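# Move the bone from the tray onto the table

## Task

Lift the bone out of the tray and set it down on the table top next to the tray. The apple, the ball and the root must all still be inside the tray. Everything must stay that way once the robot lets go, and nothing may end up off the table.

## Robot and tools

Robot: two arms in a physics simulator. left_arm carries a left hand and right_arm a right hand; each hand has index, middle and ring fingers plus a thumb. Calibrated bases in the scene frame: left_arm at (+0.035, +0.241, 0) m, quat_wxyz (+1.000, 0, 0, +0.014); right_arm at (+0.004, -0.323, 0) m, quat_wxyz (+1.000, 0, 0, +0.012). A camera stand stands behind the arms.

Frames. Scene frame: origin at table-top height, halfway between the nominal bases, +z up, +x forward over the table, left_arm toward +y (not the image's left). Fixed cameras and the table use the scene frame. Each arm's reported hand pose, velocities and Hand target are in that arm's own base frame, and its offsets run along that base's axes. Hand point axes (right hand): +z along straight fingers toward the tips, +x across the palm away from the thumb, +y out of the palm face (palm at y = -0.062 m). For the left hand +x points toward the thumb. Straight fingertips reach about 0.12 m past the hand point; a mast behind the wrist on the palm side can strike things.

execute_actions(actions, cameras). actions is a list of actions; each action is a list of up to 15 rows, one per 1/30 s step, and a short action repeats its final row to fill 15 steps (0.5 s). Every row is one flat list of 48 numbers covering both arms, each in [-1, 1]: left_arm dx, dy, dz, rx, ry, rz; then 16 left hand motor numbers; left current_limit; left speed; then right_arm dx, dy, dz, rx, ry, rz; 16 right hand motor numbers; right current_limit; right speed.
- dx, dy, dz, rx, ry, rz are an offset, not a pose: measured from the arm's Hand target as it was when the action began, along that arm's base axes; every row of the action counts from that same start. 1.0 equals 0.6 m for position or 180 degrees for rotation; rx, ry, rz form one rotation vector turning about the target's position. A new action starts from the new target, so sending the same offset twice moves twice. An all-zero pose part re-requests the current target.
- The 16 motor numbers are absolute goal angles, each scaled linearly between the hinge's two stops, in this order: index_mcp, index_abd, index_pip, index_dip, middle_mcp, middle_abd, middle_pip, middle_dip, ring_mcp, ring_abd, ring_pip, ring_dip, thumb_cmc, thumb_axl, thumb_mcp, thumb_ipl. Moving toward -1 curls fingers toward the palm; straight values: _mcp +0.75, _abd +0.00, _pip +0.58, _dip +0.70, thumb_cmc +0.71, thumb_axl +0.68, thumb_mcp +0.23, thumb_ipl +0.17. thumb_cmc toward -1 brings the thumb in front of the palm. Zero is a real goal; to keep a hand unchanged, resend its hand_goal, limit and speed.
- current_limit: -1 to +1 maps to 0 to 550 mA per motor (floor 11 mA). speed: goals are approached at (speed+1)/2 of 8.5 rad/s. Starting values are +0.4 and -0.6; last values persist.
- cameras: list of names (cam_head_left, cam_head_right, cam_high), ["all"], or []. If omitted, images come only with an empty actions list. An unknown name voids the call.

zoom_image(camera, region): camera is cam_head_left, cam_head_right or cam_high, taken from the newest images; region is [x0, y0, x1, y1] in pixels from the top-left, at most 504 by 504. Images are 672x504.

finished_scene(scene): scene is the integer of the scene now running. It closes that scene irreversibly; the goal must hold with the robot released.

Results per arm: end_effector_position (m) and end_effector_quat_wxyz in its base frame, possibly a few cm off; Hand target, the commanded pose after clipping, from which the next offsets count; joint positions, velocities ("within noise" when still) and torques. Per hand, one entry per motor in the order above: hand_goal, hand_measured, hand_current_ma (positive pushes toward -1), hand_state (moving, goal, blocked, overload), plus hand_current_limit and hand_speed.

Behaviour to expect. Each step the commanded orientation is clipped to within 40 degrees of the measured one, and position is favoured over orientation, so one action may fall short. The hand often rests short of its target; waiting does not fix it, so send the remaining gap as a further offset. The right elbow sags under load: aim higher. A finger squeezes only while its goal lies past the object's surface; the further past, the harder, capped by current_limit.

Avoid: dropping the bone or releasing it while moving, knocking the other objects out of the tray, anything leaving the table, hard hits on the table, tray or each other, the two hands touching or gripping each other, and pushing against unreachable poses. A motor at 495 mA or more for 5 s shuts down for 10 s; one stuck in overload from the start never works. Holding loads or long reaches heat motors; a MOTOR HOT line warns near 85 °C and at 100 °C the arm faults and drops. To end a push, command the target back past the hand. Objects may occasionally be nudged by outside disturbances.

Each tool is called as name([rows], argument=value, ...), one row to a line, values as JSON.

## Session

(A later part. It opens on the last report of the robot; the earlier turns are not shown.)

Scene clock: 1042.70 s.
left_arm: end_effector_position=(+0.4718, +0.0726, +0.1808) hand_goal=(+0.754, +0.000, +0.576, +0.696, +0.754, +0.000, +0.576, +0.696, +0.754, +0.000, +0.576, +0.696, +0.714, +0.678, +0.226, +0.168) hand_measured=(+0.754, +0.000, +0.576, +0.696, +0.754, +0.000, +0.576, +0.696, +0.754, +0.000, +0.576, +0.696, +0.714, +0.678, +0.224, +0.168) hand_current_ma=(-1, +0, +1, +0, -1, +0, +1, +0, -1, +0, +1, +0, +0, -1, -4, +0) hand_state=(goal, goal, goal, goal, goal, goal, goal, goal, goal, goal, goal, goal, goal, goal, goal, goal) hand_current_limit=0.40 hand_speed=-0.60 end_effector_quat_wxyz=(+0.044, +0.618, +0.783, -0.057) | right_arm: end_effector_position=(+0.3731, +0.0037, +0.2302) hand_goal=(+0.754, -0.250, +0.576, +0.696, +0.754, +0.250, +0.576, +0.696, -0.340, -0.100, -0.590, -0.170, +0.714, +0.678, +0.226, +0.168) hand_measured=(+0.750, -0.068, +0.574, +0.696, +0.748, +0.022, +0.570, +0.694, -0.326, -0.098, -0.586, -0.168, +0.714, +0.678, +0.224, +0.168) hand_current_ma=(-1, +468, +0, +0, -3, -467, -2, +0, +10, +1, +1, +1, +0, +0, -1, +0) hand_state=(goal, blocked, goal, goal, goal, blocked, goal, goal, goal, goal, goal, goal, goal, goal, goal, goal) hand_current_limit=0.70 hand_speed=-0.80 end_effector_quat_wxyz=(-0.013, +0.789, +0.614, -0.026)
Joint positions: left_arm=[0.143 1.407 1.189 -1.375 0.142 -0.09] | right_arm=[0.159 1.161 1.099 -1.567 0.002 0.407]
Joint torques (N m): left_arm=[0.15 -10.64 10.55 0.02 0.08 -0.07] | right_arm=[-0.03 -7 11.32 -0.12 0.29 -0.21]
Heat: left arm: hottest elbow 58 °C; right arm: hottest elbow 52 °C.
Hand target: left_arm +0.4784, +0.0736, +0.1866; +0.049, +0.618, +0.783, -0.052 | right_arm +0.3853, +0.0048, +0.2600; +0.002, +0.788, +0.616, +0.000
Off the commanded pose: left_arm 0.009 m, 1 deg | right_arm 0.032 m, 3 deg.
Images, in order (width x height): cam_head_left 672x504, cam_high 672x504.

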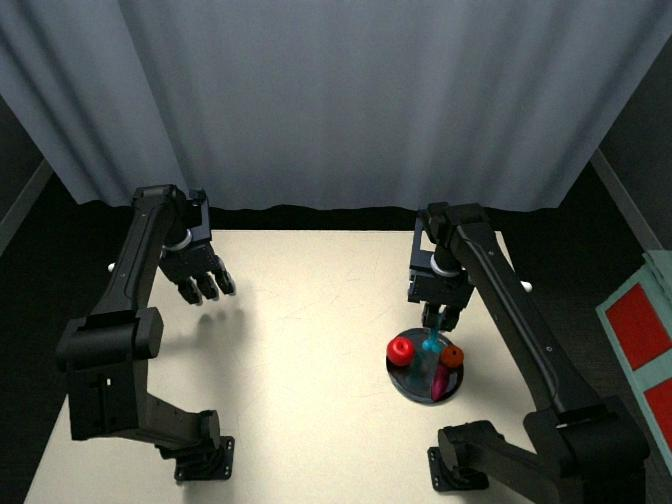

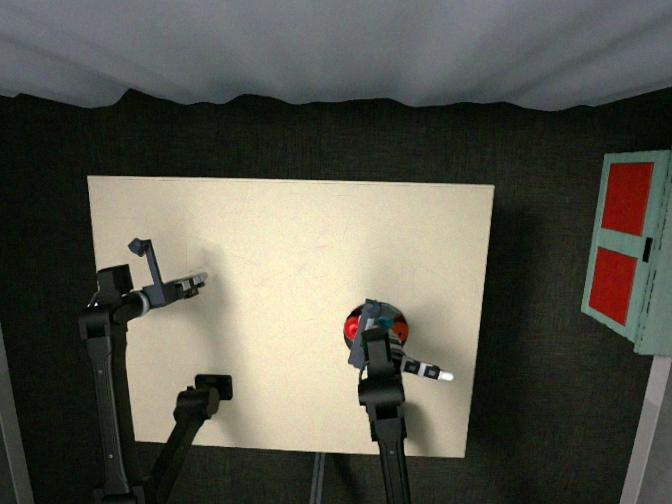

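execute_actions([
  [[0,0,0,0,0,0,0.754,0,0.576,0.696,0.754,0,0.576,0.696,0.754,0,0.576,0.696,0.714,0.678,0.226,0.168,0.4,-0.6,0.01,0.08,0.01,0,0,0,0.754,-0.25,0.576,0.696,0.754,0.25,0.576,0.696,-0.34,-0.1,-0.59,-0.17,0.714,0.678,0.226,0.168,0.7,-0.8]],
  [[0,0,0,0,0,0,0.754,0,0.576,0.696,0.754,0,0.576,0.696,0.754,0,0.576,0.696,0.714,0.678,0.226,0.168,0.4,-0.6,0,0.1,0,0,0,0,0.754,-0.25,0.576,0.696,0.754,0.25,0.576,0.696,-0.34,-0.1,-0.59,-0.17,0.714,0.678,0.226,0.168,0.7,-0.8]],
  [[0,0,0,0,0,0,0.754,0,0.576,0.696,0.754,0,0.576,0.696,0.754,0,0.576,0.696,0.714,0.678,0.226,0.168,0.4,-0.6,0,0.1,0,0,0,0,0.754,-0.25,0.576,0.696,0.754,0.25,0.576,0.696,-0.34,-0.1,-0.59,-0.17,0.714,0.678,0.226,0.168,0.7,-0.8]],
], cameras=["cam_head_left","cam_high"])

zoom_image(camera="cam_head_left", region=[330, 290, 470, 410])

Scene clock: 1057.10 s.
left_arm: end_effector_position=(+0.4718, +0.0726, +0.1808) hand_goal=(+0.754, +0.000, +0.576, +0.696, +0.754, +0.000, +0.576, +0.696, +0.754, +0.000, +0.576, +0.696, +0.714, +0.678, +0.226, +0.168) hand_measured=(+0.754, +0.000, +0.576, +0.696, +0.754, +0.000, +0.576, +0.696, +0.754, +0.000, +0.576, +0.696, +0.714, +0.678, +0.224, +0.168) hand_current_ma=(-1, +0, +1, +0, -1, +0, +1, +0, -1, +0, +1, +0, +0, -1, -4, +0) hand_state=(goal, goal, goal, goal, goal, goal, goal, goal, goal, goal, goal, goal, goal, goal, goal, goal) hand_current_limit=0.40 hand_speed=-0.60 end_effector_quat_wxyz=(+0.044, +0.618, +0.783, -0.057) | right_arm: end_effector_position=(+0.3755, +0.1661, +0.2445) hand_goal=(+0.754, -0.250, +0.576, +0.696, +0.754, +0.250, +0.576, +0.696, -0.340, -0.100, -0.590, -0.170, +0.714, +0.678, +0.226, +0.168) hand_measured=(+0.752, -0.068, +0.574, +0.696, +0.748, +0.022, +0.572, +0.694, -0.326, -0.098, -0.586, -0.168, +0.714, +0.678, +0.222, +0.168) hand_current_ma=(+0, +467, +0, +0, -2, -467, -1, +0, +10, +0, +1, +1, +0, +0, -1, +0) hand_state=(goal, blocked, goal, goal, goal, blocked, goal, goal, goal, goal, goal, goal, goal, goal, goal, goal) hand_current_limit=0.70 hand_speed=-0.80 end_effector_quat_wxyz=(-0.002, +0.781, +0.623, -0.026)
Joint positions: left_arm=[0.143 1.407 1.189 -1.375 0.142 -0.09] | right_arm=[0.609 1.321 1.267 -1.568 0 0.833]
Joint torques (N m): left_arm=[0.21 -10.7 10.58 -0.02 0.06 -0.07] | right_arm=[-0.21 -7.53 11.41 0.32 0.38 -0.08]
Heat: left arm: hottest elbow 58 °C; right arm: hottest elbow 53 °C.
Hand target: left_arm +0.4784, +0.0736, +0.1866; +0.049, +0.618, +0.783, -0.052 | right_arm +0.3913, +0.1728, +0.2658; +0.002, +0.788, +0.616, +0.000
Off the commanded pose: left_arm 0.009 m, 1 deg | right_arm 0.028 m, 3 deg.
Images, in order (width x height): cam_head_left 672x504, cam_high 672x504.

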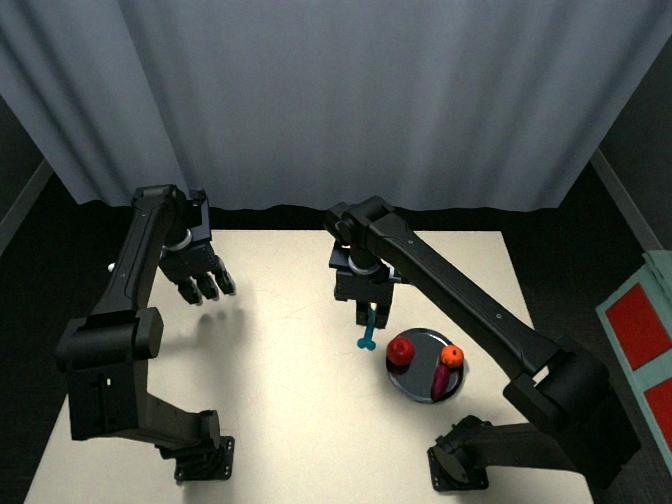

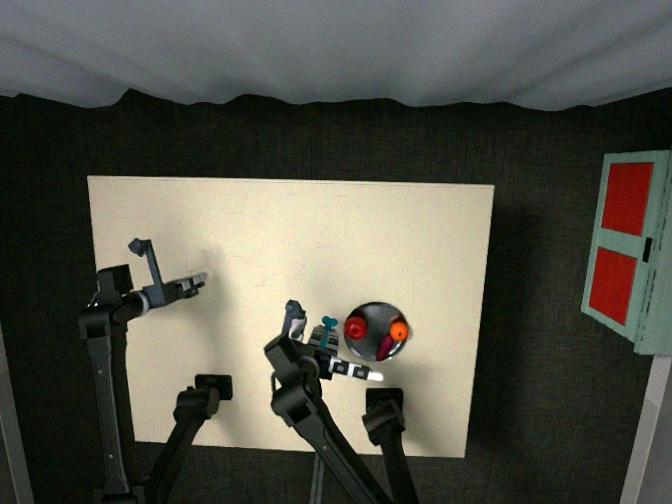

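Scaled by 3.600 from the camera's 672x504 image, which has a finer 960x720 frame.

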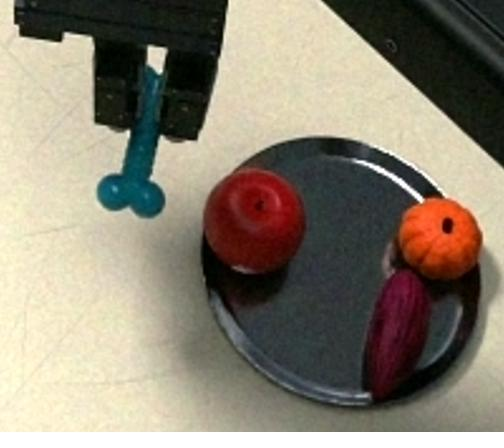

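execute_actions([
  [[0,0,0,0,0,0,0.754,0,0.576,0.696,0.754,0,0.576,0.696,0.754,0,0.576,0.696,0.714,0.678,0.226,0.168,0.4,-0.6,-0.012,0,-0.05,0,0,0,0.754,-0.25,0.576,0.696,0.754,0.25,0.576,0.696,-0.34,-0.1,-0.59,-0.17,0.714,0.678,0.226,0.168,0.7,-0.8]],
  [[0,0,0,0,0,0,0.754,0,0.576,0.696,0.754,0,0.576,0.696,0.754,0,0.576,0.696,0.714,0.678,0.226,0.168,0.4,-0.6,-0.012,0,-0.06,0,0,0,0.754,-0.25,0.576,0.696,0.754,0.25,0.576,0.696,-0.34,-0.1,-0.59,-0.17,0.714,0.678,0.226,0.168,0.7,-0.8]],
  [[0,0,0,0,0,0,0.754,0,0.576,0.696,0.754,0,0.576,0.696,0.754,0,0.576,0.696,0.714,0.678,0.226,0.168,0.4,-0.6,0,0,-0.06,0,0,0,0.754,-0.25,0.576,0.696,0.754,0.25,0.576,0.696,-0.34,-0.1,-0.59,-0.17,0.714,0.678,0.226,0.168,0.7,-0.8]],
], cameras=["cam_head_left","cam_high"])

zoom_image(camera="cam_head_left", region=[330, 290, 470, 410])

Scene clock: 1081.80 s.
left_arm: end_effector_position=(+0.4718, +0.0726, +0.1808) hand_goal=(+0.754, +0.000, +0.576, +0.696, +0.754, +0.000, +0.576, +0.696, +0.754, +0.000, +0.576, +0.696, +0.714, +0.678, +0.226, +0.168) hand_measured=(+0.754, +0.000, +0.576, +0.696, +0.754, +0.000, +0.576, +0.696, +0.754, +0.000, +0.576, +0.696, +0.714, +0.678, +0.224, +0.168) hand_current_ma=(-1, +0, +1, +0, -1, +0, +1, +0, -1, +0, +1, +0, +0, -1, -4, +0) hand_state=(goal, goal, goal, goal, goal, goal, goal, goal, goal, goal, goal, goal, goal, goal, goal, goal) hand_current_limit=0.40 hand_speed=-0.60 end_effector_quat_wxyz=(+0.044, +0.618, +0.783, -0.057) | right_arm: end_effector_position=(+0.3770, +0.1696, +0.1683) hand_goal=(+0.754, -0.250, +0.576, +0.696, +0.754, +0.250, +0.576, +0.696, -0.340, -0.100, -0.590, -0.170, +0.714, +0.678, +0.226, +0.168) hand_measured=(+0.752, -0.068, +0.574, +0.696, +0.750, +0.022, +0.572, +0.694, -0.326, -0.098, -0.586, -0.168, +0.714, +0.678, +0.222, +0.168) hand_current_ma=(+0, +467, +0, +0, -2, -467, -1, +0, +10, +0, +1, +1, +0, +0, -1, +0) hand_state=(goal, blocked, goal, goal, goal, blocked, goal, goal, goal, goal, goal, goal, goal, goal, goal, goal) hand_current_limit=0.70 hand_speed=-0.80 end_effector_quat_wxyz=(+0.000, +0.787, +0.618, +0.000)
Joint positions: left_arm=[0.143 1.407 1.189 -1.375 0.142 -0.09] | right_arm=[0.617 1.331 1.07 -1.308 0.001 0.856]
Joint torques (N m): left_arm=[0.21 -10.52 10.61 -0.05 0.06 -0.06] | right_arm=[0.97 -7.65 6.41 0.87 0.37 -0.03]
Heat: left arm: hottest elbow 58 °C; right arm: hottest elbow 54 °C.
Hand target: left_arm +0.4784, +0.0736, +0.1866; +0.049, +0.618, +0.783, -0.052 | right_arm +0.3770, +0.1728, +0.1640; +0.002, +0.788, +0.616, +0.000
Off the commanded pose: left_arm 0.009 m, 1 deg | right_arm 0.005 m, 0 deg.
Images, in order (width x height): cam_head_left 672x504, cam_high 672x504.

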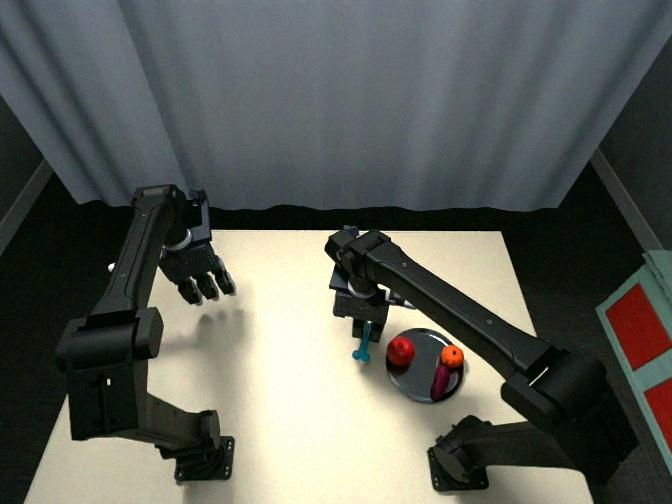

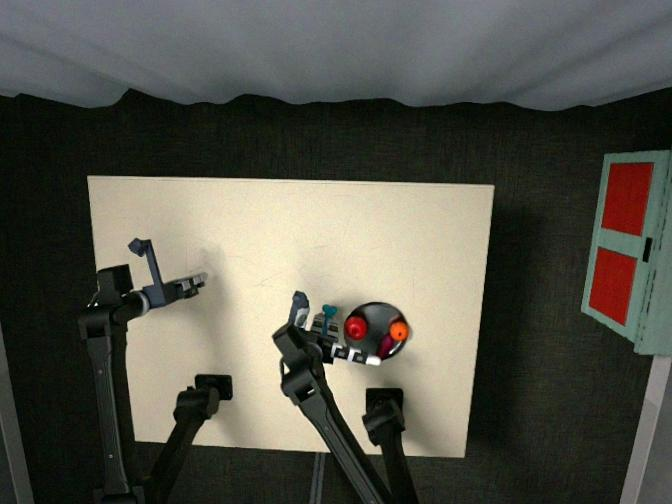

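Scaled by 3.600 from the camera's 672x504 image, which has a finer 960x720 frame.

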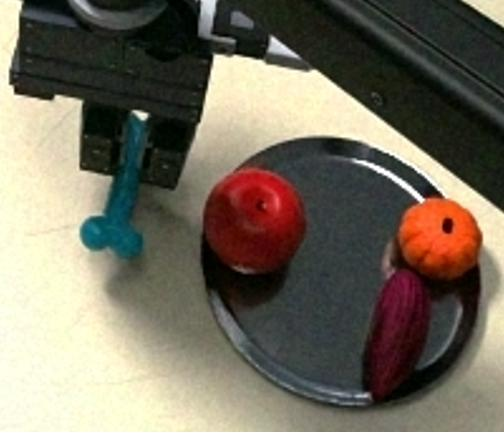

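execute_actions([
  [[0,0,0,0,0,0,0.754,0,0.576,0.696,0.754,0,0.576,0.696,0.754,0,0.576,0.696,0.714,0.678,0.226,0.168,0.4,-0.6,0,0,-0.035,0,0,0,0.754,-0.25,0.576,0.696,0.754,0.25,0.576,0.696,-0.34,-0.1,-0.59,-0.17,0.714,0.678,0.226,0.168,0.7,-0.8]],
  [[0,0,0,0,0,0,0.754,0,0.576,0.696,0.754,0,0.576,0.696,0.754,0,0.576,0.696,0.714,0.678,0.226,0.168,0.4,-0.6,0,0,-0.02,0,0,0,0.754,-0.25,0.576,0.696,0.754,0.25,0.576,0.696,-0.34,-0.1,-0.59,-0.17,0.714,0.678,0.226,0.168,0.7,-0.8]],
  [[0,0,0,0,0,0,0.754,0,0.576,0.696,0.754,0,0.576,0.696,0.754,0,0.576,0.696,0.714,0.678,0.226,0.168,0.4,-0.6,0,0,-0.01,0,0,0,0.754,-0.25,0.576,0.696,0.754,0.25,0.576,0.696,-0.34,-0.1,-0.59,-0.17,0.714,0.678,0.226,0.168,0.7,-0.8]],
], cameras=["cam_head_left"])

zoom_image(camera="cam_head_left", region=[330, 310, 410, 390])

Scene clock: 1094.53 s.
left_arm: end_effector_position=(+0.4718, +0.0726, +0.1808) hand_goal=(+0.754, +0.000, +0.576, +0.696, +0.754, +0.000, +0.576, +0.696, +0.754, +0.000, +0.576, +0.696, +0.714, +0.678, +0.226, +0.168) hand_measured=(+0.754, +0.000, +0.576, +0.696, +0.754, +0.000, +0.576, +0.696, +0.754, +0.000, +0.576, +0.696, +0.714, +0.678, +0.224, +0.168) hand_current_ma=(-1, +0, +1, +0, -1, +0, +1, +0, -1, +0, +1, +0, +0, -1, -4, +0) hand_state=(goal, goal, goal, goal, goal, goal, goal, goal, goal, goal, goal, goal, goal, goal, goal, goal) hand_current_limit=0.40 hand_speed=-0.60 end_effector_quat_wxyz=(+0.044, +0.618, +0.783, -0.057) | right_arm: end_effector_position=(+0.3780, +0.1703, +0.1317) hand_goal=(+0.754, -0.250, +0.576, +0.696, +0.754, +0.250, +0.576, +0.696, -0.340, -0.100, -0.590, -0.170, +0.714, +0.678, +0.226, +0.168) hand_measured=(+0.752, -0.068, +0.574, +0.696, +0.750, +0.022, +0.572, +0.694, -0.326, -0.098, -0.586, -0.168, +0.714, +0.678, +0.222, +0.168) hand_current_ma=(+0, +467, +0, +0, -2, -467, -1, +0, +10, +0, +1, +1, +0, +0, -1, +0) hand_state=(goal, blocked, goal, goal, goal, blocked, goal, goal, goal, goal, goal, goal, goal, goal, goal, goal) hand_current_limit=0.70 hand_speed=-0.80 end_effector_quat_wxyz=(+0.001, +0.787, +0.618, +0.003)
Joint positions: left_arm=[0.143 1.407 1.189 -1.375 0.142 -0.09] | right_arm=[0.617 1.362 0.997 -1.2 0.001 0.856]
Joint torques (N m): left_arm=[0.03 -10.58 10.56 -0.01 0.08 -0.08] | right_arm=[1.03 -7.3 5.98 0.88 0.38 -0.03]
Heat: left arm: hottest elbow 58 °C; right arm: hottest elbow 53 °C.
Hand target: left_arm +0.4784, +0.0736, +0.1866; +0.049, +0.618, +0.783, -0.052 | right_arm +0.3769, +0.1728, +0.1249; +0.002, +0.788, +0.616, +0.000
Off the commanded pose: left_arm 0.009 m, 1 deg | right_arm 0.007 m, 0 deg.
Images, in order (width x height): cam_head_left 672x504.

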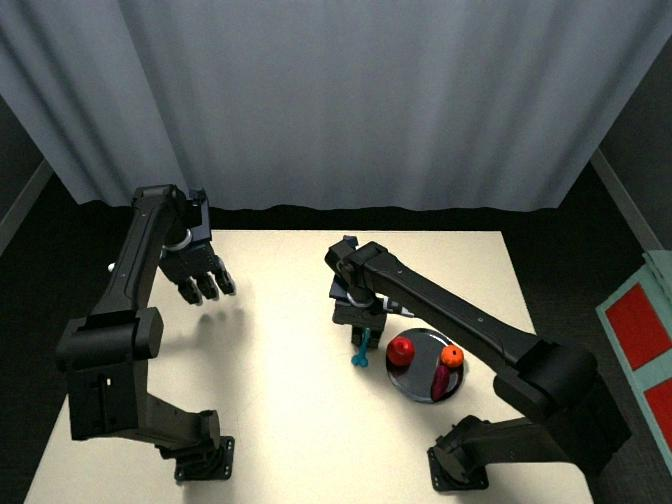

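Scaled by 6.300 from the camera's 672x504 image, which has a finer 960x720 frame.

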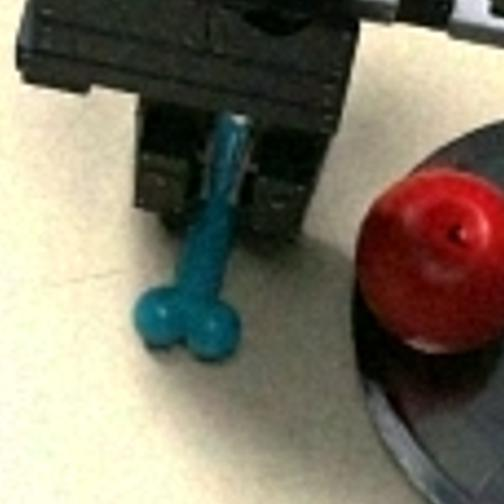

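execute_actions([
  [[0,0,0,0,0,0,0.754,0,0.576,0.696,0.754,0,0.576,0.696,0.754,0,0.576,0.696,0.714,0.678,0.226,0.168,0.4,-0.6,0,0,-0.012,0,0,0,0.754,-0.25,0.576,0.696,0.754,0.25,0.576,0.696,-0.34,-0.1,-0.59,-0.17,0.714,0.678,0.226,0.168,0.7,-0.8]],
], cameras=[])

Scene clock: 1101.33 s.
left_arm: end_effector_position=(+0.4718, +0.0726, +0.1808) hand_goal=(+0.754, +0.000, +0.576, +0.696, +0.754, +0.000, +0.576, +0.696, +0.754, +0.000, +0.576, +0.696, +0.714, +0.678, +0.226, +0.168) hand_measured=(+0.754, +0.000, +0.576, +0.696, +0.754, +0.000, +0.576, +0.696, +0.754, +0.000, +0.576, +0.696, +0.714, +0.678, +0.224, +0.168) hand_current_ma=(-1, +0, +1, +0, -1, +0, +1, +0, -1, +0, +1, +0, +0, -1, -4, +0) hand_state=(goal, goal, goal, goal, goal, goal, goal, goal, goal, goal, goal, goal, goal, goal, goal, goal) hand_current_limit=0.40 hand_speed=-0.60 end_effector_quat_wxyz=(+0.044, +0.618, +0.783, -0.057) | right_arm: end_effector_position=(+0.3790, +0.1705, +0.1303) hand_goal=(+0.754, -0.250, +0.576, +0.696, +0.754, +0.250, +0.576, +0.696, -0.340, -0.100, -0.590, -0.170, +0.714, +0.678, +0.226, +0.168) hand_measured=(+0.756, -0.068, +0.576, +0.696, +0.754, +0.022, +0.574, +0.694, -0.326, -0.098, -0.586, -0.168, +0.714, +0.678, +0.222, +0.168) hand_current_ma=(+0, +467, +0, +0, +0, -467, +0, +0, +10, +0, +1, +1, +0, +0, -1, +0) hand_state=(goal, blocked, goal, goal, goal, blocked, goal, goal, goal, goal, goal, goal, goal, goal, goal, goal) hand_current_limit=0.70 hand_speed=-0.80 end_effector_quat_wxyz=(+0.002, +0.787, +0.617, +0.006)
Joint positions: left_arm=[0.143 1.407 1.189 -1.375 0.142 -0.09] | right_arm=[0.617 1.362 0.993 -1.188 0.003 0.857]
Joint torques (N m): left_arm=[0.03 -10.64 10.55 -0.05 0.07 -0.08] | right_arm=[0.97 -6.89 5.38 1.24 0.3 -0.04]
Heat: left arm: hottest elbow 58 °C; right arm: hottest elbow 52 °C.
Hand target: left_arm +0.4784, +0.0736, +0.1866; +0.049, +0.618, +0.783, -0.052 | right_arm +0.3769, +0.1727, +0.1177; +0.002, +0.788, +0.616, +0.000
Off the commanded pose: left_arm 0.009 m, 1 deg | right_arm 0.013 m, 1 deg.
No camera images: "cameras" was empty.

execute_actions([
  [[0,0,0,0,0,0,0.754,0,0.576,0.696,0.754,0,0.576,0.696,0.754,0,0.576,0.696,0.714,0.678,0.226,0.168,0.4,-0.6,0,0,0.003,0,0,0,0.754,0.06,0.576,0.696,0.754,-0.1,0.576,0.696,-0.34,-0.1,-0.59,-0.17,0.714,0.678,0.226,0.168,0.4,-0.94]],
  [[0,0,0,0,0,0,0.754,0,0.576,0.696,0.754,0,0.576,0.696,0.754,0,0.576,0.696,0.714,0.678,0.226,0.168,0.4,-0.6,0.01,0,0.02,0,0,0,0.754,0.06,0.576,0.696,0.754,-0.1,0.576,0.696,-0.34,-0.1,-0.59,-0.17,0.714,0.678,0.226,0.168,0.4,-0.94]],
], cameras=["cam_head_left"])

zoom_image(camera="cam_head_left", region=[330, 310, 410, 390])

Scene clock: 1120.97 s.
left_arm: end_effector_position=(+0.4718, +0.0726, +0.1808) hand_goal=(+0.754, +0.000, +0.576, +0.696, +0.754, +0.000, +0.576, +0.696, +0.754, +0.000, +0.576, +0.696, +0.714, +0.678, +0.226, +0.168) hand_measured=(+0.754, +0.000, +0.576, +0.696, +0.754, +0.000, +0.576, +0.696, +0.754, +0.000, +0.576, +0.696, +0.714, +0.678, +0.224, +0.168) hand_current_ma=(-1, +0, +1, +0, -1, +0, +1, +0, -1, +0, +1, +0, +0, -1, -4, +0) hand_state=(goal, goal, goal, goal, goal, goal, goal, goal, goal, goal, goal, goal, goal, goal, goal, goal) hand_current_limit=0.40 hand_speed=-0.60 end_effector_quat_wxyz=(+0.044, +0.618, +0.783, -0.057) | right_arm: end_effector_position=(+0.3769, +0.1679, +0.1302) hand_goal=(+0.754, +0.060, +0.576, +0.696, +0.754, -0.100, +0.576, +0.696, -0.340, -0.100, -0.590, -0.170, +0.714, +0.678, +0.226, +0.168) hand_measured=(+0.754, +0.056, +0.576, +0.696, +0.750, -0.048, +0.574, +0.694, -0.326, -0.098, -0.586, -0.168, +0.714, +0.678, +0.222, +0.168) hand_current_ma=(+0, -1, +0, +0, -2, +63, +0, +0, +10, +0, +1, +1, +0, +0, -1, +0) hand_state=(goal, goal, goal, goal, goal, blocked, goal, goal, goal, goal, goal, goal, goal, goal, goal, goal) hand_current_limit=0.40 hand_speed=-0.94 end_effector_quat_wxyz=(+0.004, +0.787, +0.617, +0.000)
Joint positions: left_arm=[0.143 1.407 1.189 -1.375 0.142 -0.09] | right_arm=[0.617 1.362 0.993 -1.201 0.008 0.857]
Joint torques (N m): left_arm=[-0.03 -10.64 10.56 -0.01 0.07 -0.08] | right_arm=[0.21 -6.95 8.17 0.2 0.07 -0.12]
Heat: left arm: hottest elbow 58 °C; right arm: hottest elbow 49 °C.
Hand target: left_arm +0.4784, +0.0736, +0.1866; +0.049, +0.618, +0.783, -0.052 | right_arm +0.3829, +0.1727, +0.1315; +0.002, +0.788, +0.616, +0.000
Off the commanded pose: left_arm 0.009 m, 1 deg | right_arm 0.008 m, 0 deg.
Images, in order (width x height): cam_head_left 672x504.

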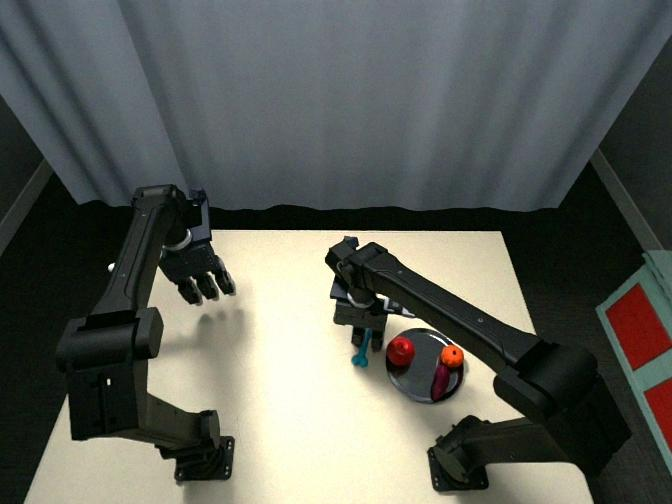

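Scaled by 6.300 from the camera's 672x504 image, which has a finer 960x720 frame.

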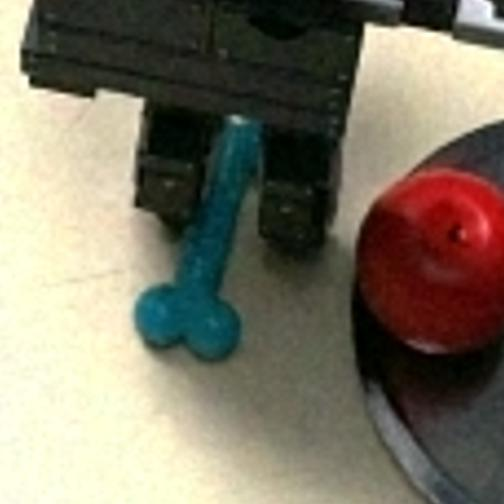

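execute_actions([
  [[0,0,0,0,0,0,0.754,0,0.576,0.696,0.754,0,0.576,0.696,0.754,0,0.576,0.696,0.714,0.678,0.226,0.168,0.4,-0.6,0.013,0,0.02,0,0,0,0.754,0.06,0.576,0.696,0.754,-0.06,0.576,0.696,-0.34,-0.1,-0.59,-0.17,0.714,0.678,0.226,0.168,0.4,-0.9]],
  [[0,0,0,0,0,0,0.754,0,0.576,0.696,0.754,0,0.576,0.696,0.754,0,0.576,0.696,0.714,0.678,0.226,0.168,0.4,-0.6,0.008,0,0.03,0,0,0,0.754,0.06,0.576,0.696,0.754,-0.06,0.576,0.696,-0.34,-0.1,-0.59,-0.17,0.714,0.678,0.226,0.168,0.4,-0.9]],
  [[0,0,0,0,0,0,0.754,0,0.576,0.696,0.754,0,0.576,0.696,0.754,0,0.576,0.696,0.714,0.678,0.226,0.168,0.4,-0.6,0.004,0,0.05,0,0,0,0.754,0.06,0.576,0.696,0.754,-0.06,0.576,0.696,-0.34,-0.1,-0.59,-0.17,0.714,0.678,0.226,0.168,0.4,-0.9]],
  [[0,0,0,0,0,0,0.754,0,0.576,0.696,0.754,0,0.576,0.696,0.754,0,0.576,0.696,0.714,0.678,0.226,0.168,0.4,-0.6,0,0,0.06,0,0,0,0.754,0,0.576,0.696,0.754,0,0.576,0.696,-0.34,0,-0.59,-0.17,0.714,0.678,0.226,0.168,0.4,-0.8]],
], cameras=["cam_head_left","cam_high"])

zoom_image(camera="cam_head_left", region=[330, 290, 470, 410])

Scene clock: 1139.83 s.
left_arm: end_effector_position=(+0.4718, +0.0726, +0.1808) hand_goal=(+0.754, +0.000, +0.576, +0.696, +0.754, +0.000, +0.576, +0.696, +0.754, +0.000, +0.576, +0.696, +0.714, +0.678, +0.226, +0.168) hand_measured=(+0.754, +0.000, +0.576, +0.696, +0.754, +0.000, +0.576, +0.696, +0.754, +0.000, +0.576, +0.696, +0.714, +0.678, +0.224, +0.168) hand_current_ma=(-1, +0, +1, +0, -1, +0, +1, +0, -1, +0, +1, +0, +0, -1, -4, +0) hand_state=(goal, goal, goal, goal, goal, goal, goal, goal, goal, goal, goal, goal, goal, goal, goal, goal) hand_current_limit=0.40 hand_speed=-0.60 end_effector_quat_wxyz=(+0.044, +0.618, +0.783, -0.057) | right_arm: end_effector_position=(+0.3847, +0.1673, +0.2003) hand_goal=(+0.754, +0.000, +0.576, +0.696, +0.754, +0.000, +0.576, +0.696, -0.340, +0.000, -0.590, -0.170, +0.714, +0.678, +0.226, +0.168) hand_measured=(+0.754, +0.002, +0.576, +0.696, +0.750, -0.004, +0.572, +0.694, -0.326, -0.004, -0.586, -0.168, +0.714, +0.678, +0.222, +0.168) hand_current_ma=(+0, +1, +0, +0, -1, -1, -1, +0, +10, -1, +1, +1, +0, +0, -1, +0) hand_state=(goal, goal, goal, goal, goal, goal, goal, goal, goal, goal, goal, goal, goal, goal, goal, goal) hand_current_limit=0.40 hand_speed=-0.80 end_effector_quat_wxyz=(+0.001, +0.789, +0.614, -0.029)
Joint positions: left_arm=[0.143 1.407 1.189 -1.375 0.142 -0.09] | right_arm=[0.603 1.365 1.191 -1.455 0.006 0.851]
Joint torques (N m): left_arm=[0.09 -10.7 10.63 0.01 0.07 -0.05] | right_arm=[-0.38 -9.41 10.86 -0.09 0.2 -0.26]
Heat: left arm: hottest elbow 58 °C; right arm: hottest elbow 48 °C.
Hand target: left_arm +0.4784, +0.0736, +0.1866; +0.049, +0.618, +0.783, -0.052 | right_arm +0.3980, +0.1728, +0.2276; +0.002, +0.788, +0.616, +0.000
Off the commanded pose: left_arm 0.009 m, 1 deg | right_arm 0.031 m, 3 deg.
Images, in order (width x height): cam_head_left 672x504, cam_high 672x504.

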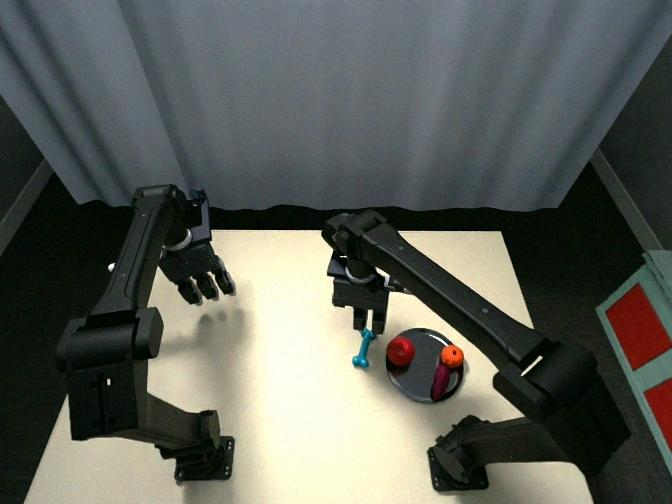

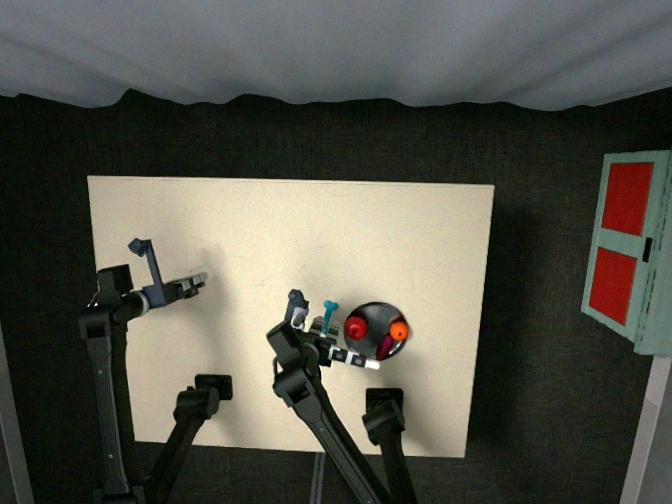

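Scaled by 3.600 from the camera's 672x504 image, which has a finer 960x720 frame.

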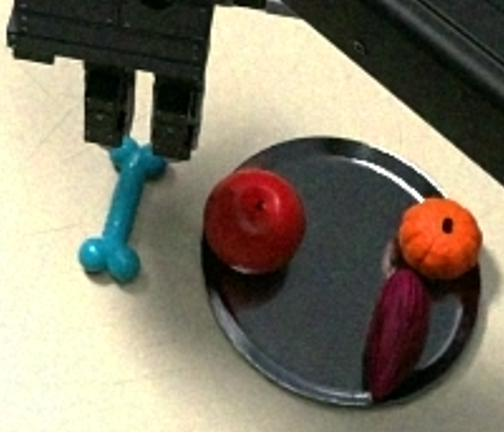

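finished_scene(scene=1)

The scene is finished: the task was done.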